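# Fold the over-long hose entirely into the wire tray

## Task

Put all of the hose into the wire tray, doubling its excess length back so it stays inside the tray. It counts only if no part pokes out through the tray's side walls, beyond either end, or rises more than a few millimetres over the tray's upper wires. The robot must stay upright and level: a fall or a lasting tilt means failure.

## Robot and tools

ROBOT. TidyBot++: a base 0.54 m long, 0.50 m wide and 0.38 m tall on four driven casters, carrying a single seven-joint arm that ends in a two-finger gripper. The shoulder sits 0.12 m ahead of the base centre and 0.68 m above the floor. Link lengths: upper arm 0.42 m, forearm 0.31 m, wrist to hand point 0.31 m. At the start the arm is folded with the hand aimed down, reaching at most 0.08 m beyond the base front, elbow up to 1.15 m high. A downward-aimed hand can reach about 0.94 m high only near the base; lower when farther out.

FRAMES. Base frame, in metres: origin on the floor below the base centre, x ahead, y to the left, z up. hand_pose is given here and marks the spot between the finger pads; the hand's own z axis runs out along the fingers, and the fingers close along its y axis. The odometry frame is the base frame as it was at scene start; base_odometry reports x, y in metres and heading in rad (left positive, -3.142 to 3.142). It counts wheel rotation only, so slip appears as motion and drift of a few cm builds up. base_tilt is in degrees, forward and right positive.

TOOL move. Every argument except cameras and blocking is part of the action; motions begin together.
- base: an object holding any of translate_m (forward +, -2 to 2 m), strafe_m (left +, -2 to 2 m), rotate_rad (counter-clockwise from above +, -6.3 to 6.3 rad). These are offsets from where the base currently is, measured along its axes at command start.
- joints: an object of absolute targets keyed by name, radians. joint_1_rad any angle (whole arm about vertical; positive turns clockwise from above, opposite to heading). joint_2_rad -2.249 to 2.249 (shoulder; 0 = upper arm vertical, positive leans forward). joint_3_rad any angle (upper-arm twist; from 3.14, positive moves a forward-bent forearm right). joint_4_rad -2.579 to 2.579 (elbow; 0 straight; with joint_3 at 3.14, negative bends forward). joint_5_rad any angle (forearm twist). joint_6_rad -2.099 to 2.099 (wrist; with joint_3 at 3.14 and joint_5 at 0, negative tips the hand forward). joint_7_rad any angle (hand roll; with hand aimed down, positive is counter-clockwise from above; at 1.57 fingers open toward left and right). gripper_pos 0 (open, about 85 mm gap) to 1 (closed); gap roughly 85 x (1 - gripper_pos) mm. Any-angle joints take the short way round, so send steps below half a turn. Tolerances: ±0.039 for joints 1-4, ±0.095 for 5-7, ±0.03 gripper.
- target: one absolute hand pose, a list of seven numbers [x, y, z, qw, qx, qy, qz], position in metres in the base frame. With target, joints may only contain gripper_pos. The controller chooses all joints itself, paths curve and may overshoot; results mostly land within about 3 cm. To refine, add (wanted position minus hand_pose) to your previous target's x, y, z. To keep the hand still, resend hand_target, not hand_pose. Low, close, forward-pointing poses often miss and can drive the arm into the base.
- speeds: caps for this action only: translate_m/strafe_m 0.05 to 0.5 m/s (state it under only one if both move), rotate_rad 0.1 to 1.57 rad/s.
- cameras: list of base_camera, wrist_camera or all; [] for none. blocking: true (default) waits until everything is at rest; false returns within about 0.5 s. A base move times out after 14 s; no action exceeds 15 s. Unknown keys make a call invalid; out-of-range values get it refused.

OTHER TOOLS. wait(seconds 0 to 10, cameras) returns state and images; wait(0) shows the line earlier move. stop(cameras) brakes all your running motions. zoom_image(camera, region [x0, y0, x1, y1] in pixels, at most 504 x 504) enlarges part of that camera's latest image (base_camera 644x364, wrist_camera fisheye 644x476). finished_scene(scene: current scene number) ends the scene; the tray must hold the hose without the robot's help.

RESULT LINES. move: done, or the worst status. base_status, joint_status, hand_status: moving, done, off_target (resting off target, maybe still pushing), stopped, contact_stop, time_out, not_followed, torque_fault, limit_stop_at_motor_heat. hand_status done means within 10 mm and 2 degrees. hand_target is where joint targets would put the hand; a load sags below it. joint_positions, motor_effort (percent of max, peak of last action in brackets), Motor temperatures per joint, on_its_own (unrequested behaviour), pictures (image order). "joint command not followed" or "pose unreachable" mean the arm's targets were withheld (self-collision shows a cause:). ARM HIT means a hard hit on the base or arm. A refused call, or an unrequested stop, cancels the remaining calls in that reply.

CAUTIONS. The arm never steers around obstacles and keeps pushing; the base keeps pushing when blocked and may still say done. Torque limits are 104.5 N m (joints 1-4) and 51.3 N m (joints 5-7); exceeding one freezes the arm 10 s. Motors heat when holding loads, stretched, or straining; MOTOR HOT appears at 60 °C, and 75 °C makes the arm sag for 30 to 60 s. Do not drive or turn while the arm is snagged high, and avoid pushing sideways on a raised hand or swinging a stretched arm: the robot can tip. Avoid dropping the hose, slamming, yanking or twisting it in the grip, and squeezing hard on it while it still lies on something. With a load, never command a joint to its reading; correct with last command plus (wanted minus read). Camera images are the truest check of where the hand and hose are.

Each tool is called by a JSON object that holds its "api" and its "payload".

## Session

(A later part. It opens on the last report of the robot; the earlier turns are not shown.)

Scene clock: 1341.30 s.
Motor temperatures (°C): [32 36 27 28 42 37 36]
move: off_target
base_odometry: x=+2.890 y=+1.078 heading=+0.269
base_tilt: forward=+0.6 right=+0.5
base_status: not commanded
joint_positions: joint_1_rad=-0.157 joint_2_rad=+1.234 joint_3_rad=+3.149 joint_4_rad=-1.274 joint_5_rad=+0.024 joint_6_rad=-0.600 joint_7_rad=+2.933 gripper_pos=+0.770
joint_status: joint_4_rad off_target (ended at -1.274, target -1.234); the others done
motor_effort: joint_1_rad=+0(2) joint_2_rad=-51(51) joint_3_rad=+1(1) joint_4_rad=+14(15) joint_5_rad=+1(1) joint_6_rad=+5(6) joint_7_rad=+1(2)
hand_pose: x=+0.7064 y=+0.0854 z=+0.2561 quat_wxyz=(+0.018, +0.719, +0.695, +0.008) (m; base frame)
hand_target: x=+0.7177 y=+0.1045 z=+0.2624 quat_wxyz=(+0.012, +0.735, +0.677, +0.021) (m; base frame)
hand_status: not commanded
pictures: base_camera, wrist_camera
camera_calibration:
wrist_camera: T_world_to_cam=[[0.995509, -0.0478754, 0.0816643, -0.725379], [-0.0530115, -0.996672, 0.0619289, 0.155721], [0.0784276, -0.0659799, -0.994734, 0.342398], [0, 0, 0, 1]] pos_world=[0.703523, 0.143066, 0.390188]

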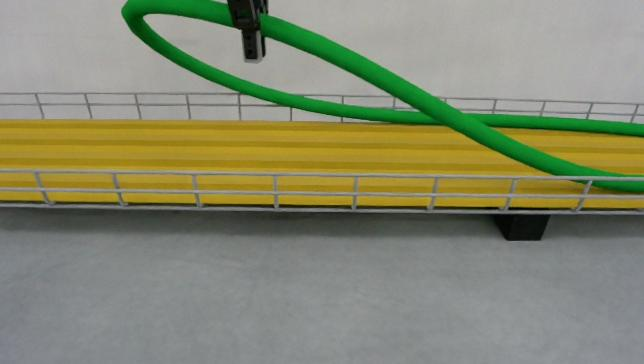

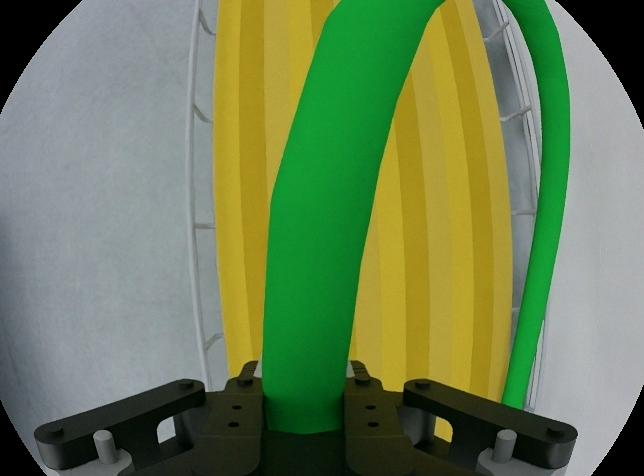

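{"api": "move", "payload": {"joints": {"joint_1_rad": -0.172, "joint_2_rad": 1.498, "joint_4_rad": -1.104, "joint_6_rad": -0.491, "joint_7_rad": 2.89}, "cameras": ["wrist_camera", "base_camera"]}}

Scene clock: 1352.17 s.
Motor temperatures (°C): [32 37 27 29 42 37 36]
move: off_target
base_odometry: x=+2.890 y=+1.078 heading=+0.269
base_tilt: forward=+0.6 right=+0.5
base_status: not commanded
joint_positions: joint_1_rad=-0.166 joint_2_rad=+1.512 joint_3_rad=+3.149 joint_4_rad=-1.143 joint_5_rad=+0.024 joint_6_rad=-0.548 joint_7_rad=+2.933 gripper_pos=+0.770
joint_status: joint_4_rad off_target (ended at -1.143, target -1.104); the others done
motor_effort: joint_1_rad=+0(2) joint_2_rad=-52(55) joint_3_rad=+1(3) joint_4_rad=+12(15) joint_5_rad=+0(1) joint_6_rad=+4(6) joint_7_rad=+0(2)
hand_pose: x=+0.6606 y=+0.0834 z=+0.1179 quat_wxyz=(-0.009, +0.715, +0.699, -0.031) (m; base frame)
hand_target: x=+0.7061 y=+0.1043 z=+0.1318 quat_wxyz=(+0.013, +0.734, +0.678, +0.021) (m; base frame)
hand_status: not commanded
pictures: base_camera, wrist_camera
camera_calibration:
wrist_camera: T_world_to_cam=[[0.999264, -0.0366709, -0.0112577, -0.661051], [-0.0356489, -0.996119, 0.08047, 0.146111], [-0.0141649, -0.0800095, -0.996693, 0.270914], [0, 0, 0, 1]] pos_world=[0.669611, 0.142978, 0.250818]

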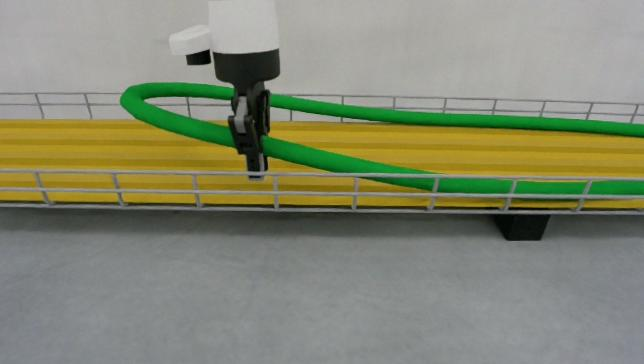

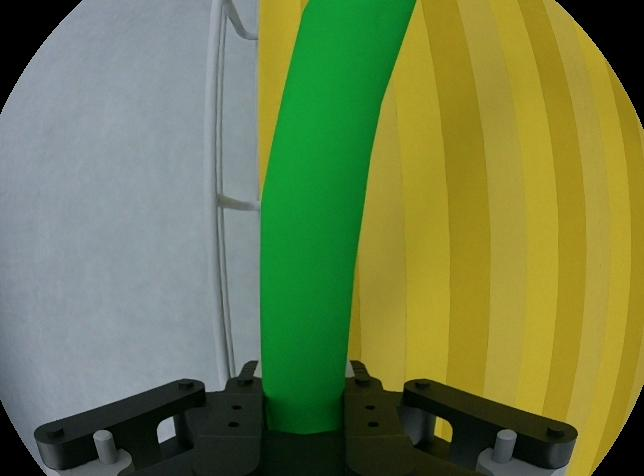

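{"api": "move", "payload": {"joints": {"joint_1_rad": -0.172, "joint_2_rad": 1.55, "joint_4_rad": -0.985, "joint_6_rad": -0.515, "joint_7_rad": 2.89}, "cameras": ["wrist_camera"]}}

Scene clock: 1368.33 s.
Motor temperatures (°C): [32 37 27 29 42 37 36]
move: off_target
base_odometry: x=+2.890 y=+1.078 heading=+0.269
base_tilt: forward=+0.6 right=+0.5
base_status: not commanded
joint_positions: joint_1_rad=-0.166 joint_2_rad=+1.562 joint_3_rad=+3.149 joint_4_rad=-1.033 joint_5_rad=+0.024 joint_6_rad=-0.548 joint_7_rad=+2.933 gripper_pos=+0.770
joint_status: joint_4_rad off_target (ended at -1.033, target -0.985); the others done
motor_effort: joint_1_rad=+0(2) joint_2_rad=-55(55) joint_3_rad=+0(1) joint_4_rad=+15(15) joint_5_rad=+0(0) joint_6_rad=+6(6) joint_7_rad=+0(1)
hand_pose: x=+0.6960 y=+0.0896 z=+0.1056 quat_wxyz=(+0.008, +0.715, +0.699, -0.006) (m; base frame)
hand_target: x=+0.7377 y=+0.1098 z=+0.1223 quat_wxyz=(+0.024, +0.734, +0.678, +0.039) (m; base frame)
hand_status: not commanded
pictures: wrist_camera
camera_calibration:
wrist_camera: T_world_to_cam=[[0.998214, -0.0357741, 0.0478346, -0.70196], [-0.0390025, -0.996898, 0.068355, 0.158201], [0.0452409, -0.0700986, -0.996514, 0.217446], [0, 0, 0, 1]] pos_world=[0.697039, 0.147841, 0.239452]

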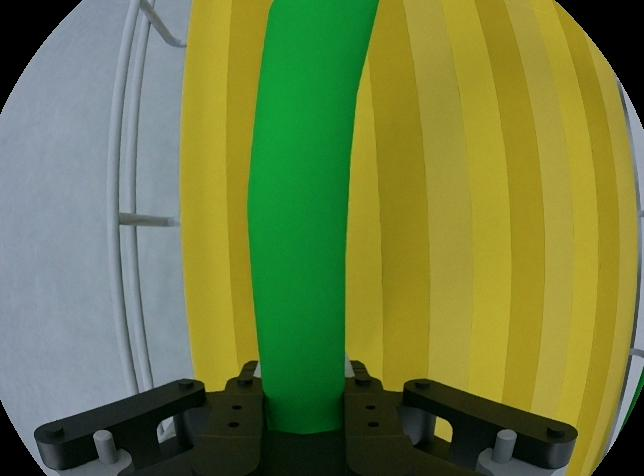

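{"api": "move", "payload": {"joints": {"joint_2_rad": 1.573}, "cameras": ["wrist_camera", "base_camera"]}}

{"api": "move", "payload": {"joints": {"gripper_pos": 0.45}, "cameras": ["wrist_camera", "base_camera"]}}

Scene clock: 1372.80 s.
Motor temperatures (°C): [32 37 27 29 42 37 36]
move: done
base_odometry: x=+2.890 y=+1.078 heading=+0.269
base_tilt: forward=+0.5 right=+0.5
base_status: not commanded
joint_positions: joint_1_rad=-0.169 joint_2_rad=+1.583 joint_3_rad=+3.149 joint_4_rad=-1.028 joint_5_rad=+0.024 joint_6_rad=-0.548 joint_7_rad=+2.933 gripper_pos=+0.770
joint_status: all done
motor_effort: joint_1_rad=+1(2) joint_2_rad=-53(54) joint_3_rad=+1(2) joint_4_rad=+13(15) joint_5_rad=+0(1) joint_6_rad=+5(6) joint_7_rad=+0(1)
hand_pose: x=+0.6867 y=+0.0901 z=+0.0945 quat_wxyz=(+0.003, +0.714, +0.700, -0.013) (m; base frame)
hand_target: x=+0.7249 y=+0.1075 z=+0.1080 quat_wxyz=(+0.018, +0.734, +0.678, +0.029) (m; base frame)
hand_status: not commanded
pictures: base_camera, wrist_camera
camera_calibration:
wrist_camera: T_world_to_cam=[[0.998954, -0.0321404, 0.0325291, -0.691528], [-0.0344015, -0.996846, 0.0715207, 0.155626], [0.0301278, -0.0725649, -0.996909, 0.21743], [0, 0, 0, 1]] pos_world=[0.689608, 0.148687, 0.228122]

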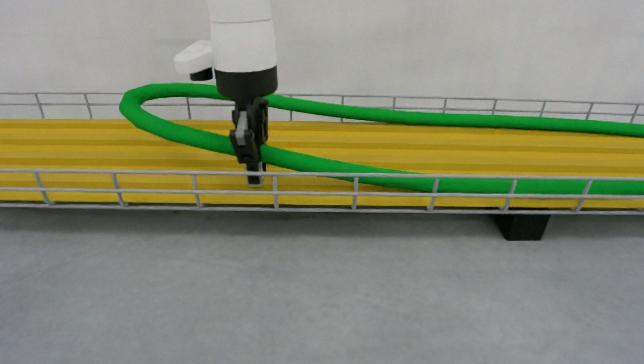

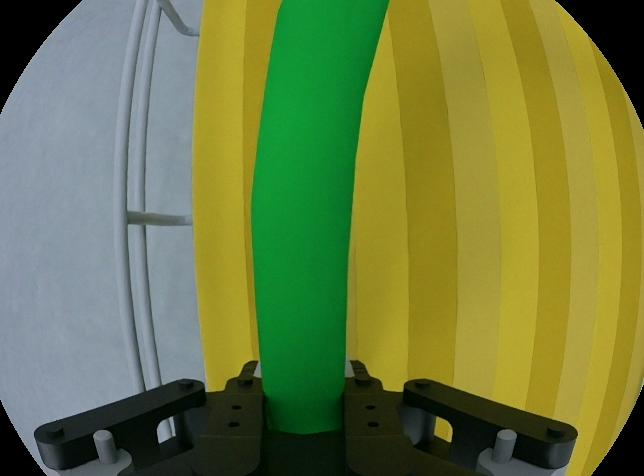

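Scene clock: 1373.57 s.
Motor temperatures (°C): [32 37 27 29 42 37 36]
move: done
base_odometry: x=+2.890 y=+1.078 heading=+0.269
base_tilt: forward=+0.5 right=+0.6
base_status: not commanded
joint_positions: joint_1_rad=-0.169 joint_2_rad=+1.583 joint_3_rad=+3.149 joint_4_rad=-1.026 joint_5_rad=+0.024 joint_6_rad=-0.548 joint_7_rad=+2.932 gripper_pos=+0.450
joint_status: all done
motor_effort: joint_1_rad=+0(1) joint_2_rad=-53(53) joint_3_rad=+1(2) joint_4_rad=+13(14) joint_5_rad=+0(1) joint_6_rad=+4(5) joint_7_rad=+1(1)
hand_pose: x=+0.6878 y=+0.0902 z=+0.0948 quat_wxyz=(+0.004, +0.714, +0.700, -0.012) (m; base frame)
hand_target: x=+0.7249 y=+0.1075 z=+0.1080 quat_wxyz=(+0.018, +0.734, +0.678, +0.029) (m; base frame)
hand_status: not commanded
pictures: base_camera, wrist_camera
camera_calibration:
wrist_camera: T_world_to_cam=[[0.998877, -0.0326233, 0.034353, -0.692669], [-0.0350042, -0.996851, 0.0711517, 0.156275], [0.0319237, -0.0722743, -0.996874, 0.216432], [0, 0, 0, 1]] pos_world=[0.690452, 0.148828, 0.228431]

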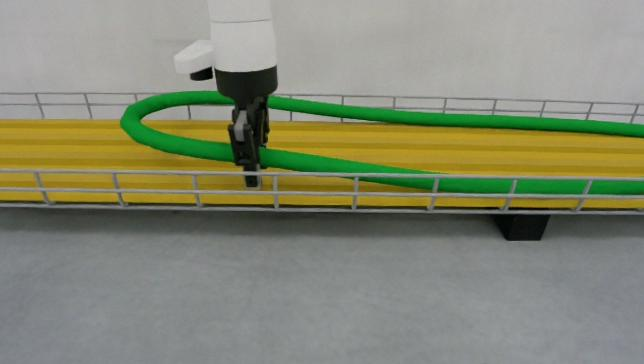

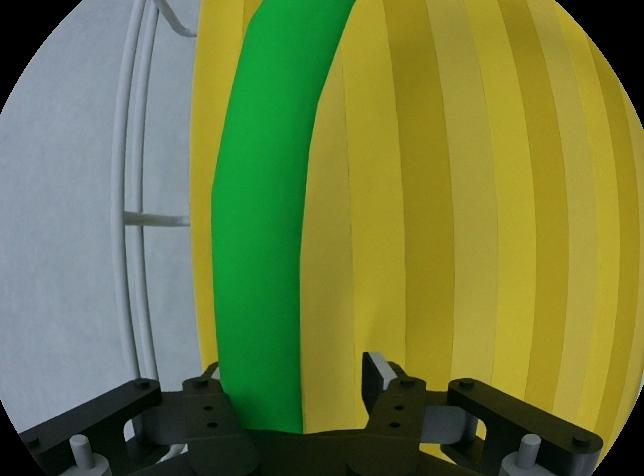

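{"api": "zoom_image", "payload": {"camera": "base_camera", "region": [80, 60, 400, 240]}}

Scaled by 1.575.

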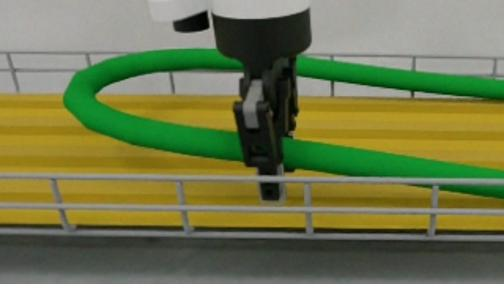

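{"api": "move", "payload": {"joints": {"gripper_pos": 0.2}, "cameras": ["wrist_camera", "base_camera"]}}

Scene clock: 1393.23 s.
Motor temperatures (°C): [32 38 27 29 42 37 36]
move: done
base_odometry: x=+2.890 y=+1.078 heading=+0.269
base_tilt: forward=+0.5 right=+0.6
base_status: not commanded
joint_positions: joint_1_rad=-0.169 joint_2_rad=+1.583 joint_3_rad=+3.149 joint_4_rad=-1.025 joint_5_rad=+0.024 joint_6_rad=-0.548 joint_7_rad=+2.932 gripper_pos=+0.200
joint_status: all done
motor_effort: joint_1_rad=-1(1) joint_2_rad=-52(53) joint_3_rad=+0(1) joint_4_rad=+13(13) joint_5_rad=+1(1) joint_6_rad=+4(4) joint_7_rad=+1(1)
hand_pose: x=+0.6884 y=+0.0904 z=+0.0950 quat_wxyz=(+0.004, +0.714, +0.700, -0.011) (m; base frame)
hand_target: x=+0.7249 y=+0.1075 z=+0.1080 quat_wxyz=(+0.018, +0.734, +0.678, +0.029) (m; base frame)
hand_status: not commanded
pictures: base_camera, wrist_camera
camera_calibration:
wrist_camera: T_world_to_cam=[[0.998839, -0.0326217, 0.0354464, -0.693388], [-0.0350742, -0.996865, 0.0709254, 0.156466], [0.0330215, -0.0720863, -0.996852, 0.215818], [0, 0, 0, 1]] pos_world=[0.690945, 0.148914, 0.228619]

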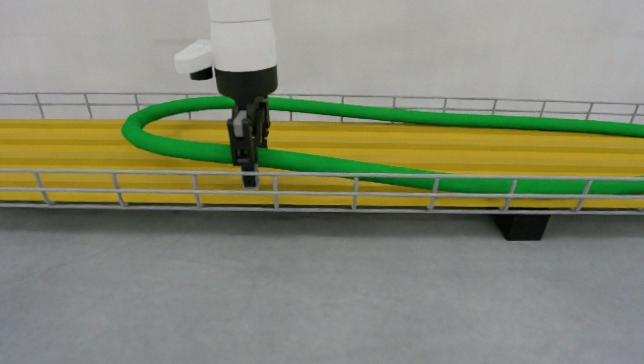

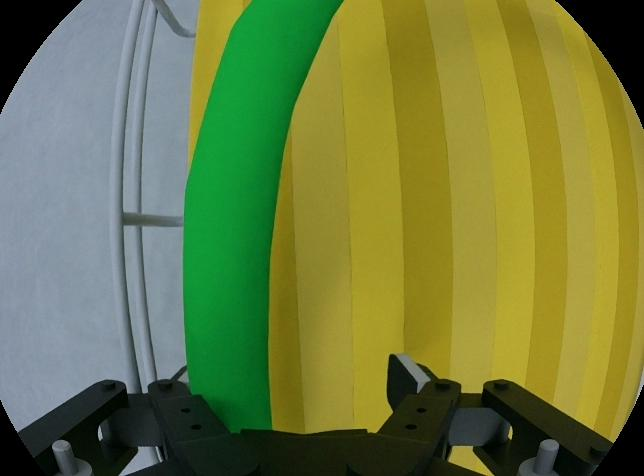

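{"api": "move", "payload": {"joints": {"joint_1_rad": -0.172, "joint_2_rad": 1.237, "joint_4_rad": -1.1, "joint_6_rad": -0.65, "joint_7_rad": 2.89, "gripper_pos": 0.0}, "cameras": ["wrist_camera", "base_camera"]}}

Scene clock: 1409.13 s.
Motor temperatures (°C): [32 38 27 29 42 37 36]
move: done
base_odometry: x=+2.890 y=+1.078 heading=+0.269
base_tilt: forward=+0.5 right=+0.6
base_status: not commanded
joint_positions: joint_1_rad=-0.170 joint_2_rad=+1.221 joint_3_rad=+3.149 joint_4_rad=-1.085 joint_5_rad=+0.024 joint_6_rad=-0.610 joint_7_rad=+2.932 gripper_pos=+0.000
joint_status: all done
motor_effort: joint_1_rad=+1(2) joint_2_rad=-50(58) joint_3_rad=+0(2) joint_4_rad=+14(16) joint_5_rad=+1(1) joint_6_rad=+4(5) joint_7_rad=+1(2)
hand_pose: x=+0.8086 y=+0.1107 z=+0.3120 quat_wxyz=(+0.073, +0.711, +0.694, +0.087) (m; base frame)
hand_target: x=+0.7807 y=+0.1173 z=+0.2941 quat_wxyz=(+0.041, +0.732, +0.677, +0.065) (m; base frame)
hand_status: not commanded
pictures: base_camera, wrist_camera
camera_calibration:
wrist_camera: T_world_to_cam=[[0.962759, -0.0402231, 0.267352, -0.862777], [-0.0476891, -0.998631, 0.0214889, 0.191344], [0.266121, -0.0334384, -0.963359, 0.226477], [0, 0, 0, 1]] pos_world=[0.779501, 0.163951, 0.444731]

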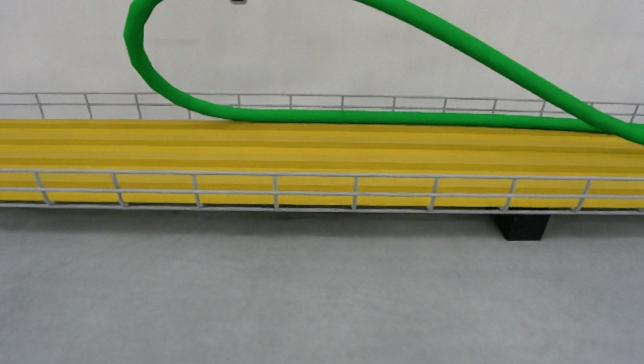

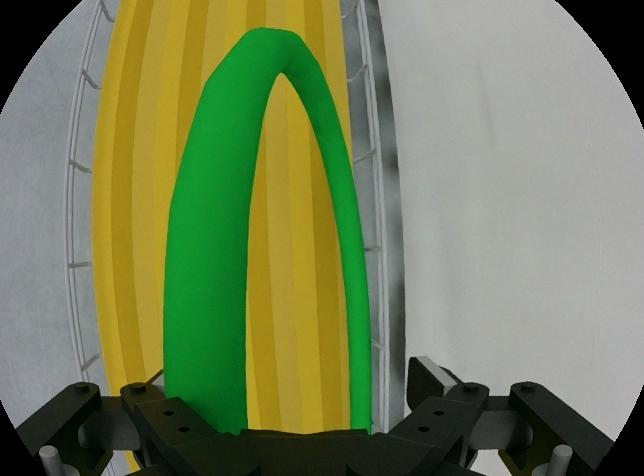

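{"api": "move", "payload": {"joints": {"gripper_pos": 0.85}, "cameras": ["wrist_camera"]}}

{"api": "move", "payload": {"joints": {"joint_1_rad": -0.172, "joint_2_rad": 1.498, "joint_4_rad": -1.06, "joint_6_rad": -0.491, "joint_7_rad": 2.89}, "cameras": ["wrist_camera", "base_camera"]}}

Scene clock: 1425.73 s.
Motor temperatures (°C): [32 38 27 29 42 37 36]
move: off_target
base_odometry: x=+2.890 y=+1.078 heading=+0.269
base_tilt: forward=+0.5 right=+0.5
base_status: not commanded
joint_positions: joint_1_rad=-0.170 joint_2_rad=+1.221 joint_3_rad=+3.149 joint_4_rad=-1.085 joint_5_rad=+0.024 joint_6_rad=-0.610 joint_7_rad=+2.932 gripper_pos=+0.748
joint_status: gripper_pos off_target (ended at +0.748, target +0.850)
motor_effort: joint_1_rad=+0(1) joint_2_rad=-50(51) joint_3_rad=+1(2) joint_4_rad=+14(14) joint_5_rad=+0(1) joint_6_rad=+4(4) joint_7_rad=+1(1)
hand_pose: x=+0.8085 y=+0.1107 z=+0.3120 quat_wxyz=(+0.073, +0.711, +0.694, +0.087) (m; base frame)
hand_target: x=+0.7807 y=+0.1173 z=+0.2941 quat_wxyz=(+0.041, +0.732, +0.677, +0.065) (m; base frame)
hand_status: not commanded
pictures: wrist_camera
camera_calibration:
wrist_camera: T_world_to_cam=[[0.962791, -0.0402201, 0.267237, -0.862731], [-0.0476896, -0.99863, 0.0215168, 0.191327], [0.266006, -0.0334606, -0.96339, 0.226583], [0, 0, 0, 1]] pos_world=[0.779481, 0.163947, 0.444725]

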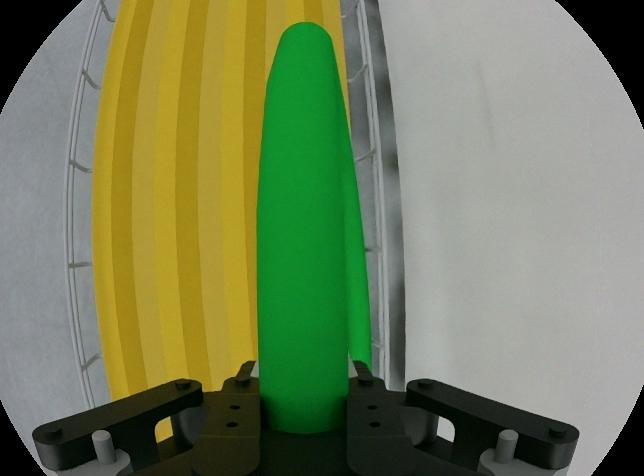

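Scene clock: 1427.37 s.
Motor temperatures (°C): [32 38 27 29 42 37 36]
move: done
base_odometry: x=+2.890 y=+1.078 heading=+0.269
base_tilt: forward=+0.5 right=+0.6
base_status: not commanded
joint_positions: joint_1_rad=-0.170 joint_2_rad=+1.486 joint_3_rad=+3.149 joint_4_rad=-1.077 joint_5_rad=+0.024 joint_6_rad=-0.548 joint_7_rad=+2.932 gripper_pos=+0.748
joint_status: all done
motor_effort: joint_1_rad=+1(3) joint_2_rad=-48(52) joint_3_rad=+1(3) joint_4_rad=+11(14) joint_5_rad=+0(1) joint_6_rad=+3(4) joint_7_rad=+0(2)
hand_pose: x=+0.7119 y=+0.0947 z=+0.1430 quat_wxyz=(+0.017, +0.714, +0.700, +0.007) (m; base frame)
hand_target: x=+0.7311 y=+0.1086 z=+0.1401 quat_wxyz=(+0.024, +0.734, +0.678, +0.039) (m; base frame)
hand_status: not commanded
pictures: base_camera, wrist_camera
camera_calibration:
wrist_camera: T_world_to_cam=[[0.996399, -0.0328219, 0.0781725, -0.722746], [-0.0377172, -0.997364, 0.0619914, 0.161441], [0.0759317, -0.0647167, -0.995011, 0.231723], [0, 0, 0, 1]] pos_world=[0.708638, 0.152289, 0.277058]

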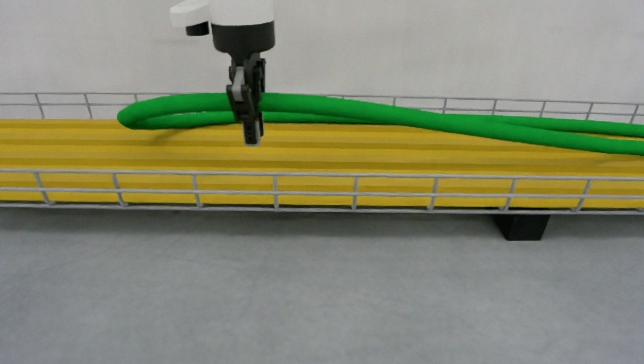

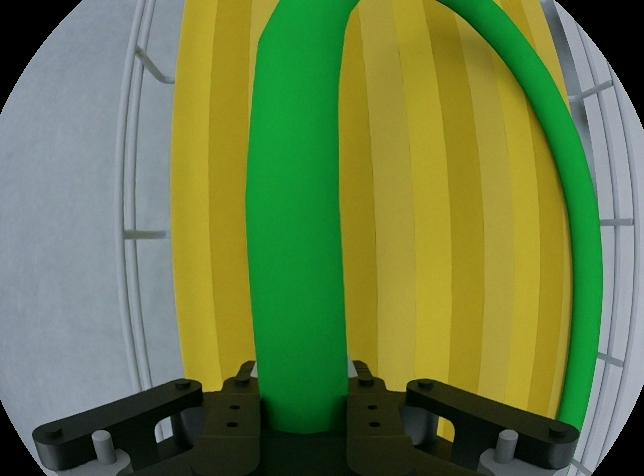

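{"api": "move", "payload": {"joints": {"joint_1_rad": -0.172, "joint_2_rad": 1.6, "joint_4_rad": -0.93, "joint_6_rad": -0.52, "joint_7_rad": 2.89}, "cameras": ["wrist_camera", "base_camera"]}}

Scene clock: 1437.90 s.
Motor temperatures (°C): [32 38 27 29 42 37 36]
move: done
base_odometry: x=+2.890 y=+1.078 heading=+0.269
base_tilt: forward=+0.6 right=+0.5
base_status: not commanded
joint_positions: joint_1_rad=-0.171 joint_2_rad=+1.586 joint_3_rad=+3.149 joint_4_rad=-0.959 joint_5_rad=+0.024 joint_6_rad=-0.548 joint_7_rad=+2.932 gripper_pos=+0.748
joint_status: all done
motor_effort: joint_1_rad=+2(3) joint_2_rad=-49(51) joint_3_rad=+2(3) joint_4_rad=+13(14) joint_5_rad=+0(0) joint_6_rad=+4(4) joint_7_rad=+0(2)
hand_pose: x=+0.7234 y=+0.0974 z=+0.1043 quat_wxyz=(+0.022, +0.713, +0.701, +0.014) (m; base frame)
hand_target: x=+0.7389 y=+0.1100 z=+0.1022 quat_wxyz=(+0.024, +0.734, +0.678, +0.039) (m; base frame)
hand_status: not commanded
pictures: base_camera, wrist_camera
camera_calibration:
wrist_camera: T_world_to_cam=[[0.994913, -0.0313683, 0.0957259, -0.73197], [-0.0370642, -0.99761, 0.0583158, 0.166848], [0.0936678, -0.0615671, -0.993698, 0.179243], [0, 0, 0, 1]] pos_world=[0.717641, 0.154524, 0.238452]

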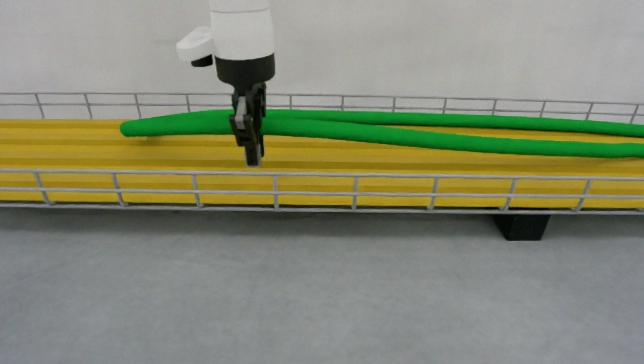

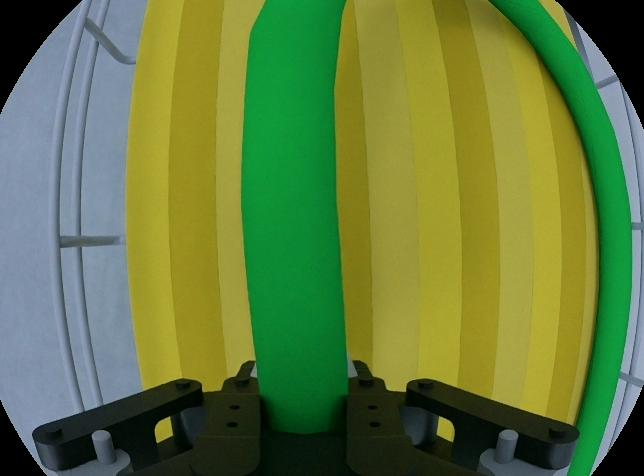

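{"api": "move", "payload": {"joints": {"joint_2_rad": 1.635}, "cameras": ["wrist_camera", "base_camera"]}}

{"api": "move", "payload": {"joints": {"gripper_pos": 0.45}, "cameras": ["wrist_camera", "base_camera"]}}

Scene clock: 1441.80 s.
Motor temperatures (°C): [32 38 27 29 42 37 36]
move: done
base_odometry: x=+2.890 y=+1.078 heading=+0.269
base_tilt: forward=+0.5 right=+0.5
base_status: not commanded
joint_positions: joint_1_rad=-0.171 joint_2_rad=+1.614 joint_3_rad=+3.149 joint_4_rad=-0.955 joint_5_rad=+0.024 joint_6_rad=-0.548 joint_7_rad=+2.932 gripper_pos=+0.748
joint_status: all done
motor_effort: joint_1_rad=+1(2) joint_2_rad=-46(50) joint_3_rad=+1(3) joint_4_rad=+11(12) joint_5_rad=+0(0) joint_6_rad=+4(4) joint_7_rad=+0(1)
hand_pose: x=+0.7095 y=+0.0950 z=+0.0881 quat_wxyz=(+0.015, +0.713, +0.701, +0.004) (m; base frame)
hand_target: x=+0.7185 y=+0.1064 z=+0.0805 quat_wxyz=(+0.015, +0.734, +0.678, +0.024) (m; base frame)
hand_status: not commanded
pictures: base_camera, wrist_camera
camera_calibration:
wrist_camera: T_world_to_cam=[[0.996898, -0.0309963, 0.0723456, -0.716075], [-0.0355997, -0.997364, 0.0632351, 0.163401], [0.0701948, -0.0656145, -0.995373, 0.181485], [0, 0, 0, 1]] pos_world=[0.706931, 0.152682, 0.222117]

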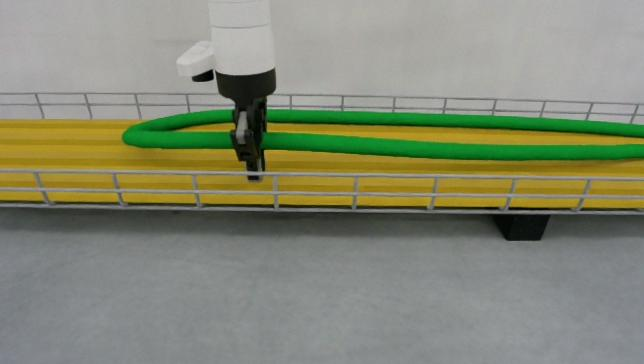

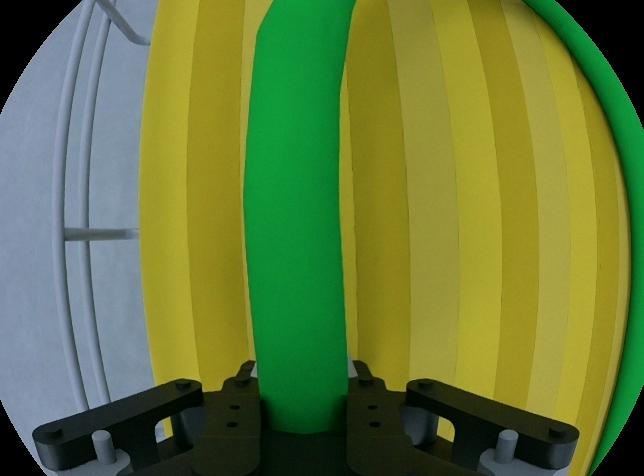

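Scene clock: 1442.57 s.
Motor temperatures (°C): [32 38 27 29 42 37 36]
move: done
base_odometry: x=+2.890 y=+1.078 heading=+0.269
base_tilt: forward=+0.5 right=+0.6
base_status: not commanded
joint_positions: joint_1_rad=-0.171 joint_2_rad=+1.619 joint_3_rad=+3.149 joint_4_rad=-0.955 joint_5_rad=+0.024 joint_6_rad=-0.548 joint_7_rad=+2.931 gripper_pos=+0.450
joint_status: all done
motor_effort: joint_1_rad=+0(2) joint_2_rad=-49(50) joint_3_rad=+1(2) joint_4_rad=+12(12) joint_5_rad=+0(0) joint_6_rad=+4(4) joint_7_rad=+0(1)
hand_pose: x=+0.7067 y=+0.0945 z=+0.0852 quat_wxyz=(+0.014, +0.714, +0.700, +0.002) (m; base frame)
hand_target: x=+0.7185 y=+0.1064 z=+0.0805 quat_wxyz=(+0.015, +0.734, +0.678, +0.024) (m; base frame)
hand_status: not commanded
pictures: base_camera, wrist_camera
camera_calibration:
wrist_camera: T_world_to_cam=[[0.997185, -0.0320945, 0.0677686, -0.712842], [-0.0364583, -0.997273, 0.0641703, 0.163526], [0.0655242, -0.0664604, -0.995635, 0.182221], [0, 0, 0, 1]] pos_world=[0.704857, 0.152312, 0.219241]

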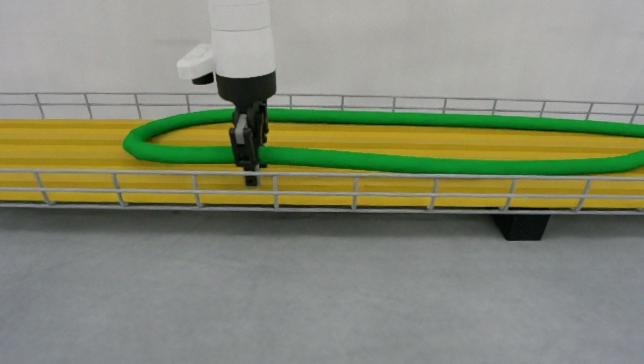

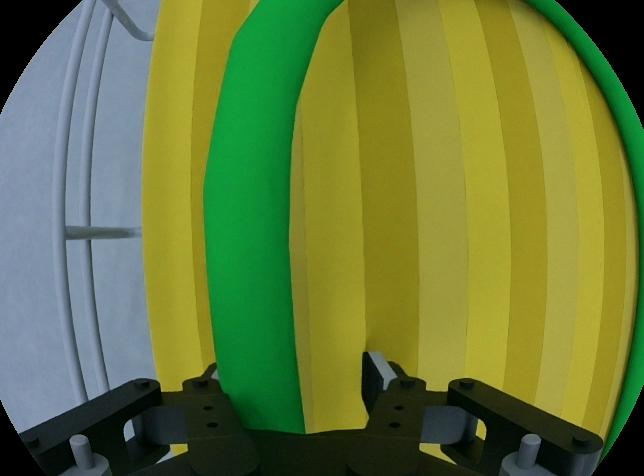

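{"api": "move", "payload": {"joints": {"gripper_pos": 0.2}, "cameras": ["wrist_camera"]}}

{"api": "move", "payload": {"base": {"strafe_m": -0.35}, "speeds": {"strafe_m": 0.1}, "cameras": ["wrist_camera", "base_camera"]}}

Scene clock: 1456.87 s.
Motor temperatures (°C): [32 38 27 29 42 37 36]
move: done
base_odometry: x=+2.890 y=+1.078 heading=+0.269
base_tilt: forward=+0.5 right=+0.6
base_status: not commanded
joint_positions: joint_1_rad=-0.171 joint_2_rad=+1.627 joint_3_rad=+3.149 joint_4_rad=-0.955 joint_5_rad=+0.024 joint_6_rad=-0.548 joint_7_rad=+2.931 gripper_pos=+0.200
joint_status: all done
motor_effort: joint_1_rad=+0(1) joint_2_rad=-51(51) joint_3_rad=+0(1) joint_4_rad=+12(12) joint_5_rad=+0(1) joint_6_rad=+4(4) joint_7_rad=+1(1)
hand_pose: x=+0.7017 y=+0.0936 z=+0.0802 quat_wxyz=(+0.011, +0.714, +0.700, -0.001) (m; base frame)
hand_target: x=+0.7185 y=+0.1064 z=+0.0805 quat_wxyz=(+0.015, +0.734, +0.678, +0.024) (m; base frame)
hand_status: not commanded
pictures: wrist_camera
camera_calibration:
wrist_camera: T_world_to_cam=[[0.997715, -0.0320029, 0.0594954, -0.707265], [-0.0359158, -0.997179, 0.0659073, 0.162277], [0.0572183, -0.0678936, -0.99605, 0.183493], [0, 0, 0, 1]] pos_world=[0.700978, 0.151643, 0.214152]

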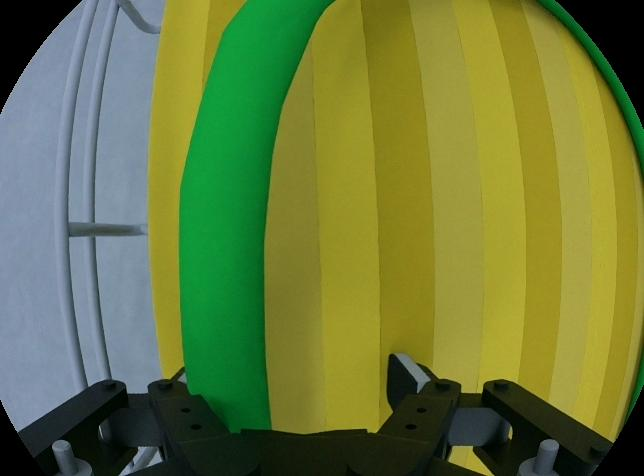

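Scene clock: 1460.87 s.
Motor temperatures (°C): [32 38 27 29 42 37 36]
move: done
base_odometry: x=+2.983 y=+0.741 heading=+0.269
base_tilt: forward=+0.5 right=+0.6
base_status: done
joint_positions: joint_1_rad=-0.177 joint_2_rad=+1.626 joint_3_rad=+3.142 joint_4_rad=-0.940 joint_5_rad=+0.024 joint_6_rad=-0.548 joint_7_rad=+2.931 gripper_pos=+0.200
joint_status: not commanded
motor_effort: joint_1_rad=+0(5) joint_2_rad=-49(51) joint_3_rad=+1(4) joint_4_rad=+10(12) joint_5_rad=+0(2) joint_6_rad=+1(4) joint_7_rad=+1(1)
hand_pose: x=+0.7101 y=+0.1030 z=+0.0839 quat_wxyz=(+0.013, +0.711, +0.703, +0.008) (m; base frame)
hand_target: x=+0.7185 y=+0.1064 z=+0.0805 quat_wxyz=(+0.015, +0.734, +0.678, +0.024) (m; base frame)
hand_status: not commanded
pictures: base_camera, wrist_camera
camera_calibration:
wrist_camera: T_world_to_cam=[[0.99686, -0.0263695, 0.0746695, -0.716737], [-0.0305788, -0.997973, 0.0558028, 0.168821], [0.0730466, -0.0579108, -0.995646, 0.174999], [0, 0, 0, 1]] pos_world=[0.706866, 0.159713, 0.218335]

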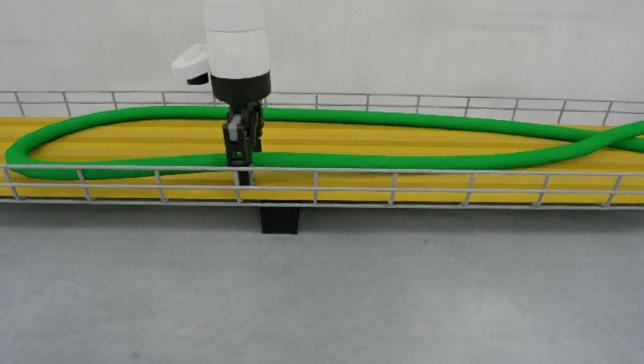

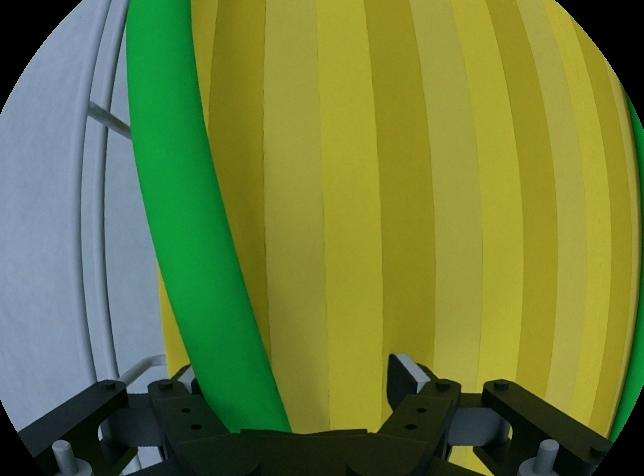

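{"api": "move", "payload": {"base": {"strafe_m": -0.35}, "speeds": {"strafe_m": 0.1}, "cameras": ["wrist_camera", "base_camera"]}}

Scene clock: 1470.47 s.
Motor temperatures (°C): [32 38 27 29 42 37 36]
move: done
base_odometry: x=+3.076 y=+0.403 heading=+0.269
base_tilt: forward=+0.6 right=+0.6
base_status: done
joint_positions: joint_1_rad=-0.174 joint_2_rad=+1.618 joint_3_rad=+3.142 joint_4_rad=-0.939 joint_5_rad=+0.024 joint_6_rad=-0.548 joint_7_rad=+2.931 gripper_pos=+0.200
joint_status: not commanded
motor_effort: joint_1_rad=-1(4) joint_2_rad=-47(48) joint_3_rad=+0(3) joint_4_rad=+9(9) joint_5_rad=+0(1) joint_6_rad=+0(1) joint_7_rad=+1(1)
hand_pose: x=+0.7155 y=+0.1018 z=+0.0887 quat_wxyz=(+0.016, +0.713, +0.701, +0.011) (m; base frame)
hand_target: x=+0.7185 y=+0.1064 z=+0.0805 quat_wxyz=(+0.015, +0.734, +0.678, +0.024) (m; base frame)
hand_status: not commanded
pictures: base_camera, wrist_camera
camera_calibration:
wrist_camera: T_world_to_cam=[[0.996078, -0.0300623, 0.0832187, -0.722411], [-0.0346295, -0.997941, 0.053994, 0.170557], [0.0814242, -0.056664, -0.995067, 0.17313], [0, 0, 0, 1]] pos_world=[0.711387, 0.158299, 0.223185]

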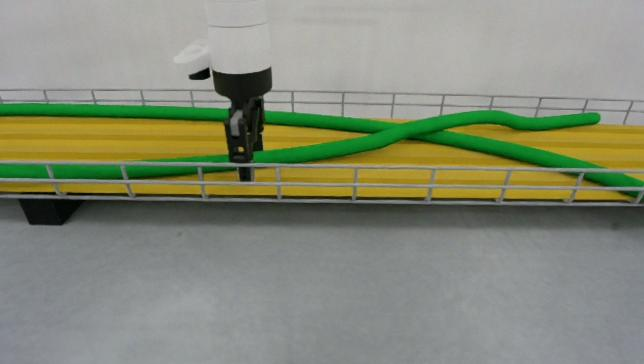

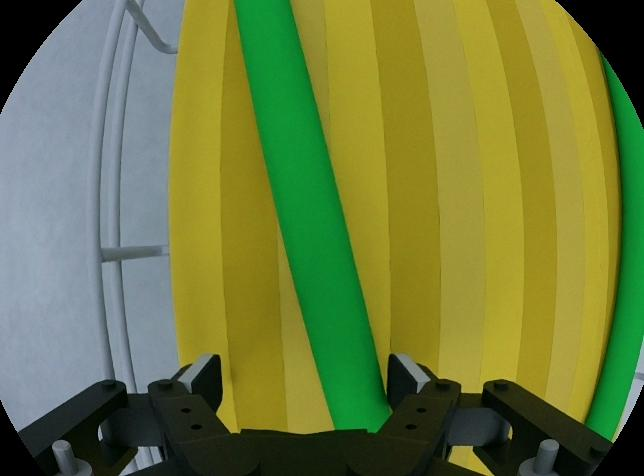

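{"api": "move", "payload": {"joints": {"joint_1_rad": -0.172, "joint_2_rad": 1.237, "joint_4_rad": -1.234, "joint_6_rad": -0.66, "joint_7_rad": 2.89, "gripper_pos": 0.0}, "cameras": ["wrist_camera", "base_camera"]}}

Scene clock: 1522.13 s.
Motor temperatures (°C): [32 39 27 29 42 37 36]
move: done
base_odometry: x=+3.076 y=+0.403 heading=+0.269
base_tilt: forward=+0.6 right=+0.6
base_status: not commanded
joint_positions: joint_1_rad=-0.174 joint_2_rad=+1.223 joint_3_rad=+3.142 joint_4_rad=-1.212 joint_5_rad=+0.024 joint_6_rad=-0.613 joint_7_rad=+2.931 gripper_pos=+0.000
joint_status: all done
motor_effort: joint_1_rad=-1(1) joint_2_rad=-47(52) joint_3_rad=+0(1) joint_4_rad=+11(12) joint_5_rad=+0(0) joint_6_rad=+1(2) joint_7_rad=+0(2)
hand_pose: x=+0.7389 y=+0.1054 z=+0.2761 quat_wxyz=(+0.033, +0.712, +0.700, +0.034) (m; base frame)
hand_target: x=+0.7060 y=+0.1043 z=+0.2621 quat_wxyz=(+0.002, +0.734, +0.679, +0.005) (m; base frame)
hand_status: not commanded
pictures: base_camera, wrist_camera
camera_calibration:
wrist_camera: T_world_to_cam=[[0.989777, -0.0321991, 0.13894, -0.77165], [-0.0385547, -0.998318, 0.0432965, 0.170775], [0.137312, -0.0482107, -0.989354, 0.31416], [0, 0, 0, 1]] pos_world=[0.727208, 0.160788, 0.410635]

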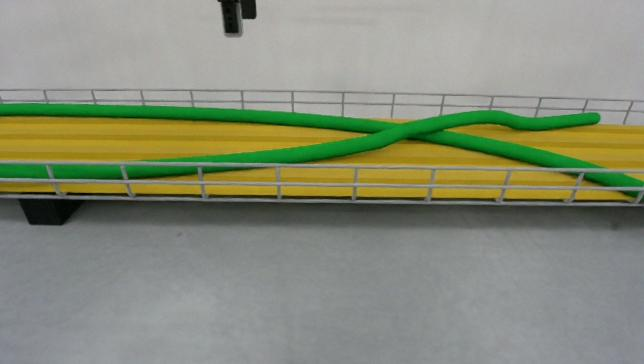

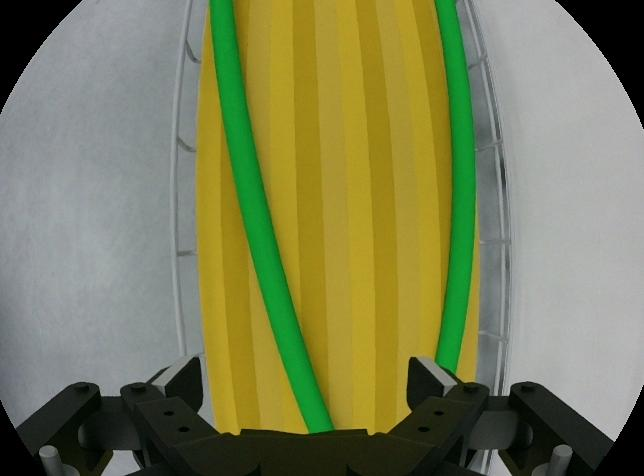

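{"api": "move", "payload": {"base": {"strafe_m": -0.2}, "joints": {"joint_1_rad": 0.6, "joint_2_rad": 0.45, "joint_3_rad": 3.14, "joint_4_rad": -1.5, "joint_5_rad": 0.0, "joint_6_rad": -1.05, "joint_7_rad": 3.74}, "cameras": ["wrist_camera", "base_camera"]}}

Scene clock: 1529.07 s.
Motor temperatures (°C): [32 39 27 29 42 37 36]
move: done
base_odometry: x=+3.129 y=+0.210 heading=+0.269
base_tilt: forward=+0.5 right=+0.6
base_status: done
joint_positions: joint_1_rad=+0.588 joint_2_rad=+0.444 joint_3_rad=+3.144 joint_4_rad=-1.474 joint_5_rad=+0.024 joint_6_rad=-1.002 joint_7_rad=+3.694 gripper_pos=+0.000
joint_status: all done
motor_effort: joint_1_rad=-1(9) joint_2_rad=-34(51) joint_3_rad=+0(4) joint_4_rad=+16(17) joint_5_rad=+0(2) joint_6_rad=+2(4) joint_7_rad=+1(2)
hand_pose: x=+0.5690 y=-0.3076 z=+0.6514 quat_wxyz=(+0.111, +0.712, +0.693, +0.012) (m; base frame)
hand_target: x=+0.5485 y=-0.2913 z=+0.6362 quat_wxyz=(+0.069, +0.705, +0.705, +0.013) (m; base frame)
hand_status: not commanded
pictures: base_camera, wrist_camera
camera_calibration:
wrist_camera: T_world_to_cam=[[0.975092, -0.022499, 0.220657, -0.710802], [-0.0634104, -0.981598, 0.180126, -0.334183], [0.212544, -0.189631, -0.958575, 0.58253], [0, 0, 0, 1]] pos_world=[0.548094, -0.23356, 0.775437]

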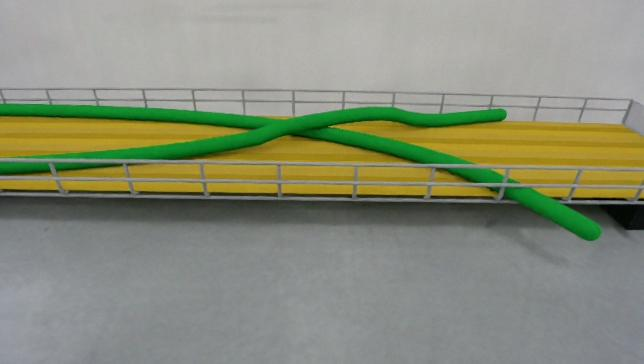

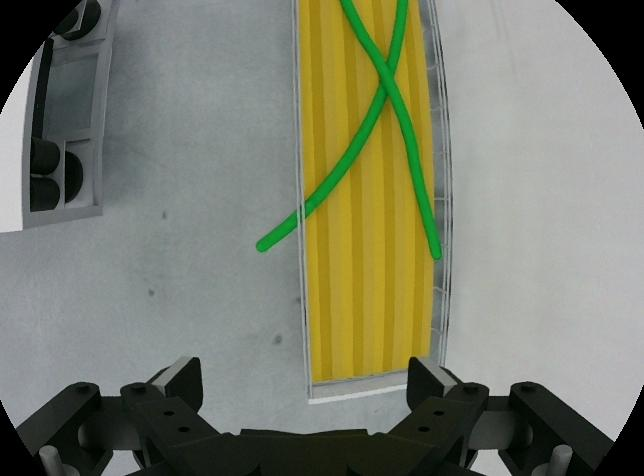

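{"api": "move", "payload": {"base": {"translate_m": 0.15, "strafe_m": -0.11}, "joints": {"joint_1_rad": 0.2247, "joint_2_rad": 1.1224, "joint_3_rad": 3.14, "joint_4_rad": -1.7316, "joint_5_rad": 0.0, "joint_6_rad": -0.2396, "joint_7_rad": 2.564}, "cameras": ["wrist_camera", "base_camera"]}}

Scene clock: 1585.30 s.
Motor temperatures (°C): [32 38 27 29 42 37 36]
move: done
base_odometry: x=+3.303 y=+0.143 heading=+0.268
base_tilt: forward=+0.5 right=+0.6
base_status: done
joint_positions: joint_1_rad=+0.235 joint_2_rad=+1.106 joint_3_rad=+3.144 joint_4_rad=-1.711 joint_5_rad=+0.024 joint_6_rad=-0.287 joint_7_rad=+2.610 gripper_pos=+0.000
joint_status: all done
motor_effort: joint_1_rad=+0(3) joint_2_rad=-40(44) joint_3_rad=+0(2) joint_4_rad=+5(18) joint_5_rad=+0(1) joint_6_rad=+1(3) joint_7_rad=+1(1)
hand_pose: x=+0.5928 y=-0.1158 z=+0.2612 quat_wxyz=(+0.015, +0.916, +0.402, +0.012) (m; base frame)
hand_target: x=+0.5906 y=-0.1054 z=+0.2519 quat_wxyz=(+0.013, +0.927, +0.375, +0.020) (m; base frame)
hand_status: not commanded
pictures: base_camera, wrist_camera
camera_calibration:
wrist_camera: T_world_to_cam=[[0.722854, -0.68621, 0.081223, -0.534523], [-0.690215, -0.722631, 0.0375203, 0.364675], [0.0329475, -0.083183, -0.995989, 0.3684], [0, 0, 0, 1]] pos_world=[0.625948, -0.0726251, 0.396655]

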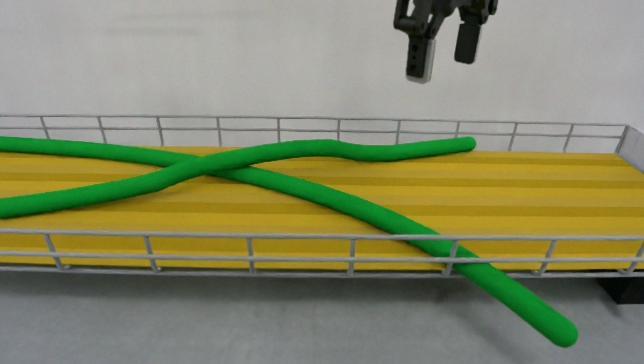

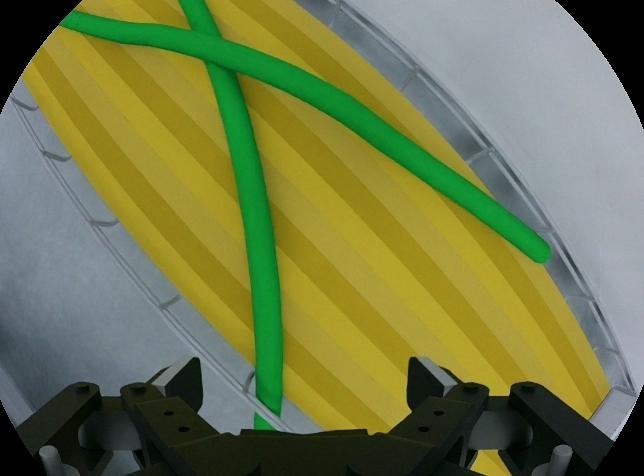

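{"api": "move", "payload": {"cameras": ["wrist_camera"]}}

Scene clock: 1604.37 s.
Motor temperatures (°C): [32 38 27 29 42 37 36]
base_odometry: x=+3.303 y=+0.143 heading=+0.268
base_tilt: forward=+0.5 right=+0.7
base_status: done
joint_positions: joint_1_rad=+0.235 joint_2_rad=+1.106 joint_3_rad=+3.144 joint_4_rad=-1.711 joint_5_rad=+0.024 joint_6_rad=-0.285 joint_7_rad=+2.609 gripper_pos=+0.000
joint_status: all done
motor_effort: joint_1_rad=+0(3) joint_2_rad=-40(44) joint_3_rad=+0(2) joint_4_rad=+6(18) joint_5_rad=+0(1) joint_6_rad=+1(3) joint_7_rad=+1(1)
hand_pose: x=+0.5933 y=-0.1159 z=+0.2612 quat_wxyz=(+0.015, +0.916, +0.401, +0.013) (m; base frame)
hand_target: x=+0.5906 y=-0.1054 z=+0.2519 quat_wxyz=(+0.013, +0.927, +0.375, +0.020) (m; base frame)
hand_status: not commanded
pictures: wrist_camera
camera_calibration:
wrist_camera: T_world_to_cam=[[0.72138, -0.687577, 0.0827554, -0.534692], [-0.691675, -0.721287, 0.0364937, 0.366261], [0.0345982, -0.0835656, -0.995901, 0.367346], [0, 0, 0, 1]] pos_world=[0.62634, -0.0727657, 0.396723]

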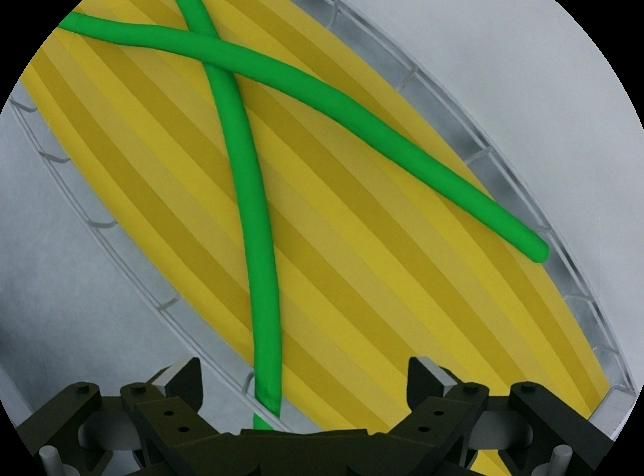

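{"api": "move", "payload": {"joints": {"joint_1_rad": 0.154, "joint_2_rad": 1.3156, "joint_3_rad": 3.14, "joint_4_rad": -1.5932, "joint_5_rad": 0.0, "joint_6_rad": -0.1848, "joint_7_rad": 2.563, "gripper_pos": 0.0}, "cameras": ["wrist_camera"]}}

Scene clock: 1628.77 s.
Motor temperatures (°C): [32 38 27 28 42 37 36]
move: done
base_odometry: x=+3.303 y=+0.143 heading=+0.268
base_tilt: forward=+0.6 right=+0.6
base_status: not commanded
joint_positions: joint_1_rad=+0.163 joint_2_rad=+1.304 joint_3_rad=+3.144 joint_4_rad=-1.610 joint_5_rad=+0.024 joint_6_rad=-0.230 joint_7_rad=+2.608 gripper_pos=+0.000
joint_status: all done
motor_effort: joint_1_rad=+0(2) joint_2_rad=-42(44) joint_3_rad=+0(2) joint_4_rad=+4(6) joint_5_rad=+0(2) joint_6_rad=+1(1) joint_7_rad=+1(2)
hand_pose: x=+0.5885 y=-0.0790 z=+0.1752 quat_wxyz=(+0.002, +0.901, +0.434, -0.003) (m; base frame)
hand_target: x=+0.6081 y=-0.0736 z=+0.1712 quat_wxyz=(+0.012, +0.913, +0.407, +0.021) (m; base frame)
hand_status: not commanded
pictures: wrist_camera
camera_calibration:
wrist_camera: T_world_to_cam=[[0.771645, -0.63435, 0.0465233, -0.517701], [-0.636054, -0.769592, 0.056251, 0.352662], [0.000121085, -0.0729971, -0.997332, 0.306257], [0, 0, 0, 1]] pos_world=[0.623756, -0.0346428, 0.309687]

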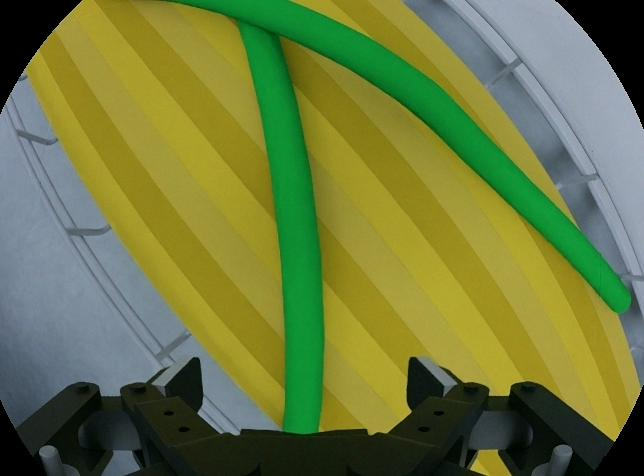

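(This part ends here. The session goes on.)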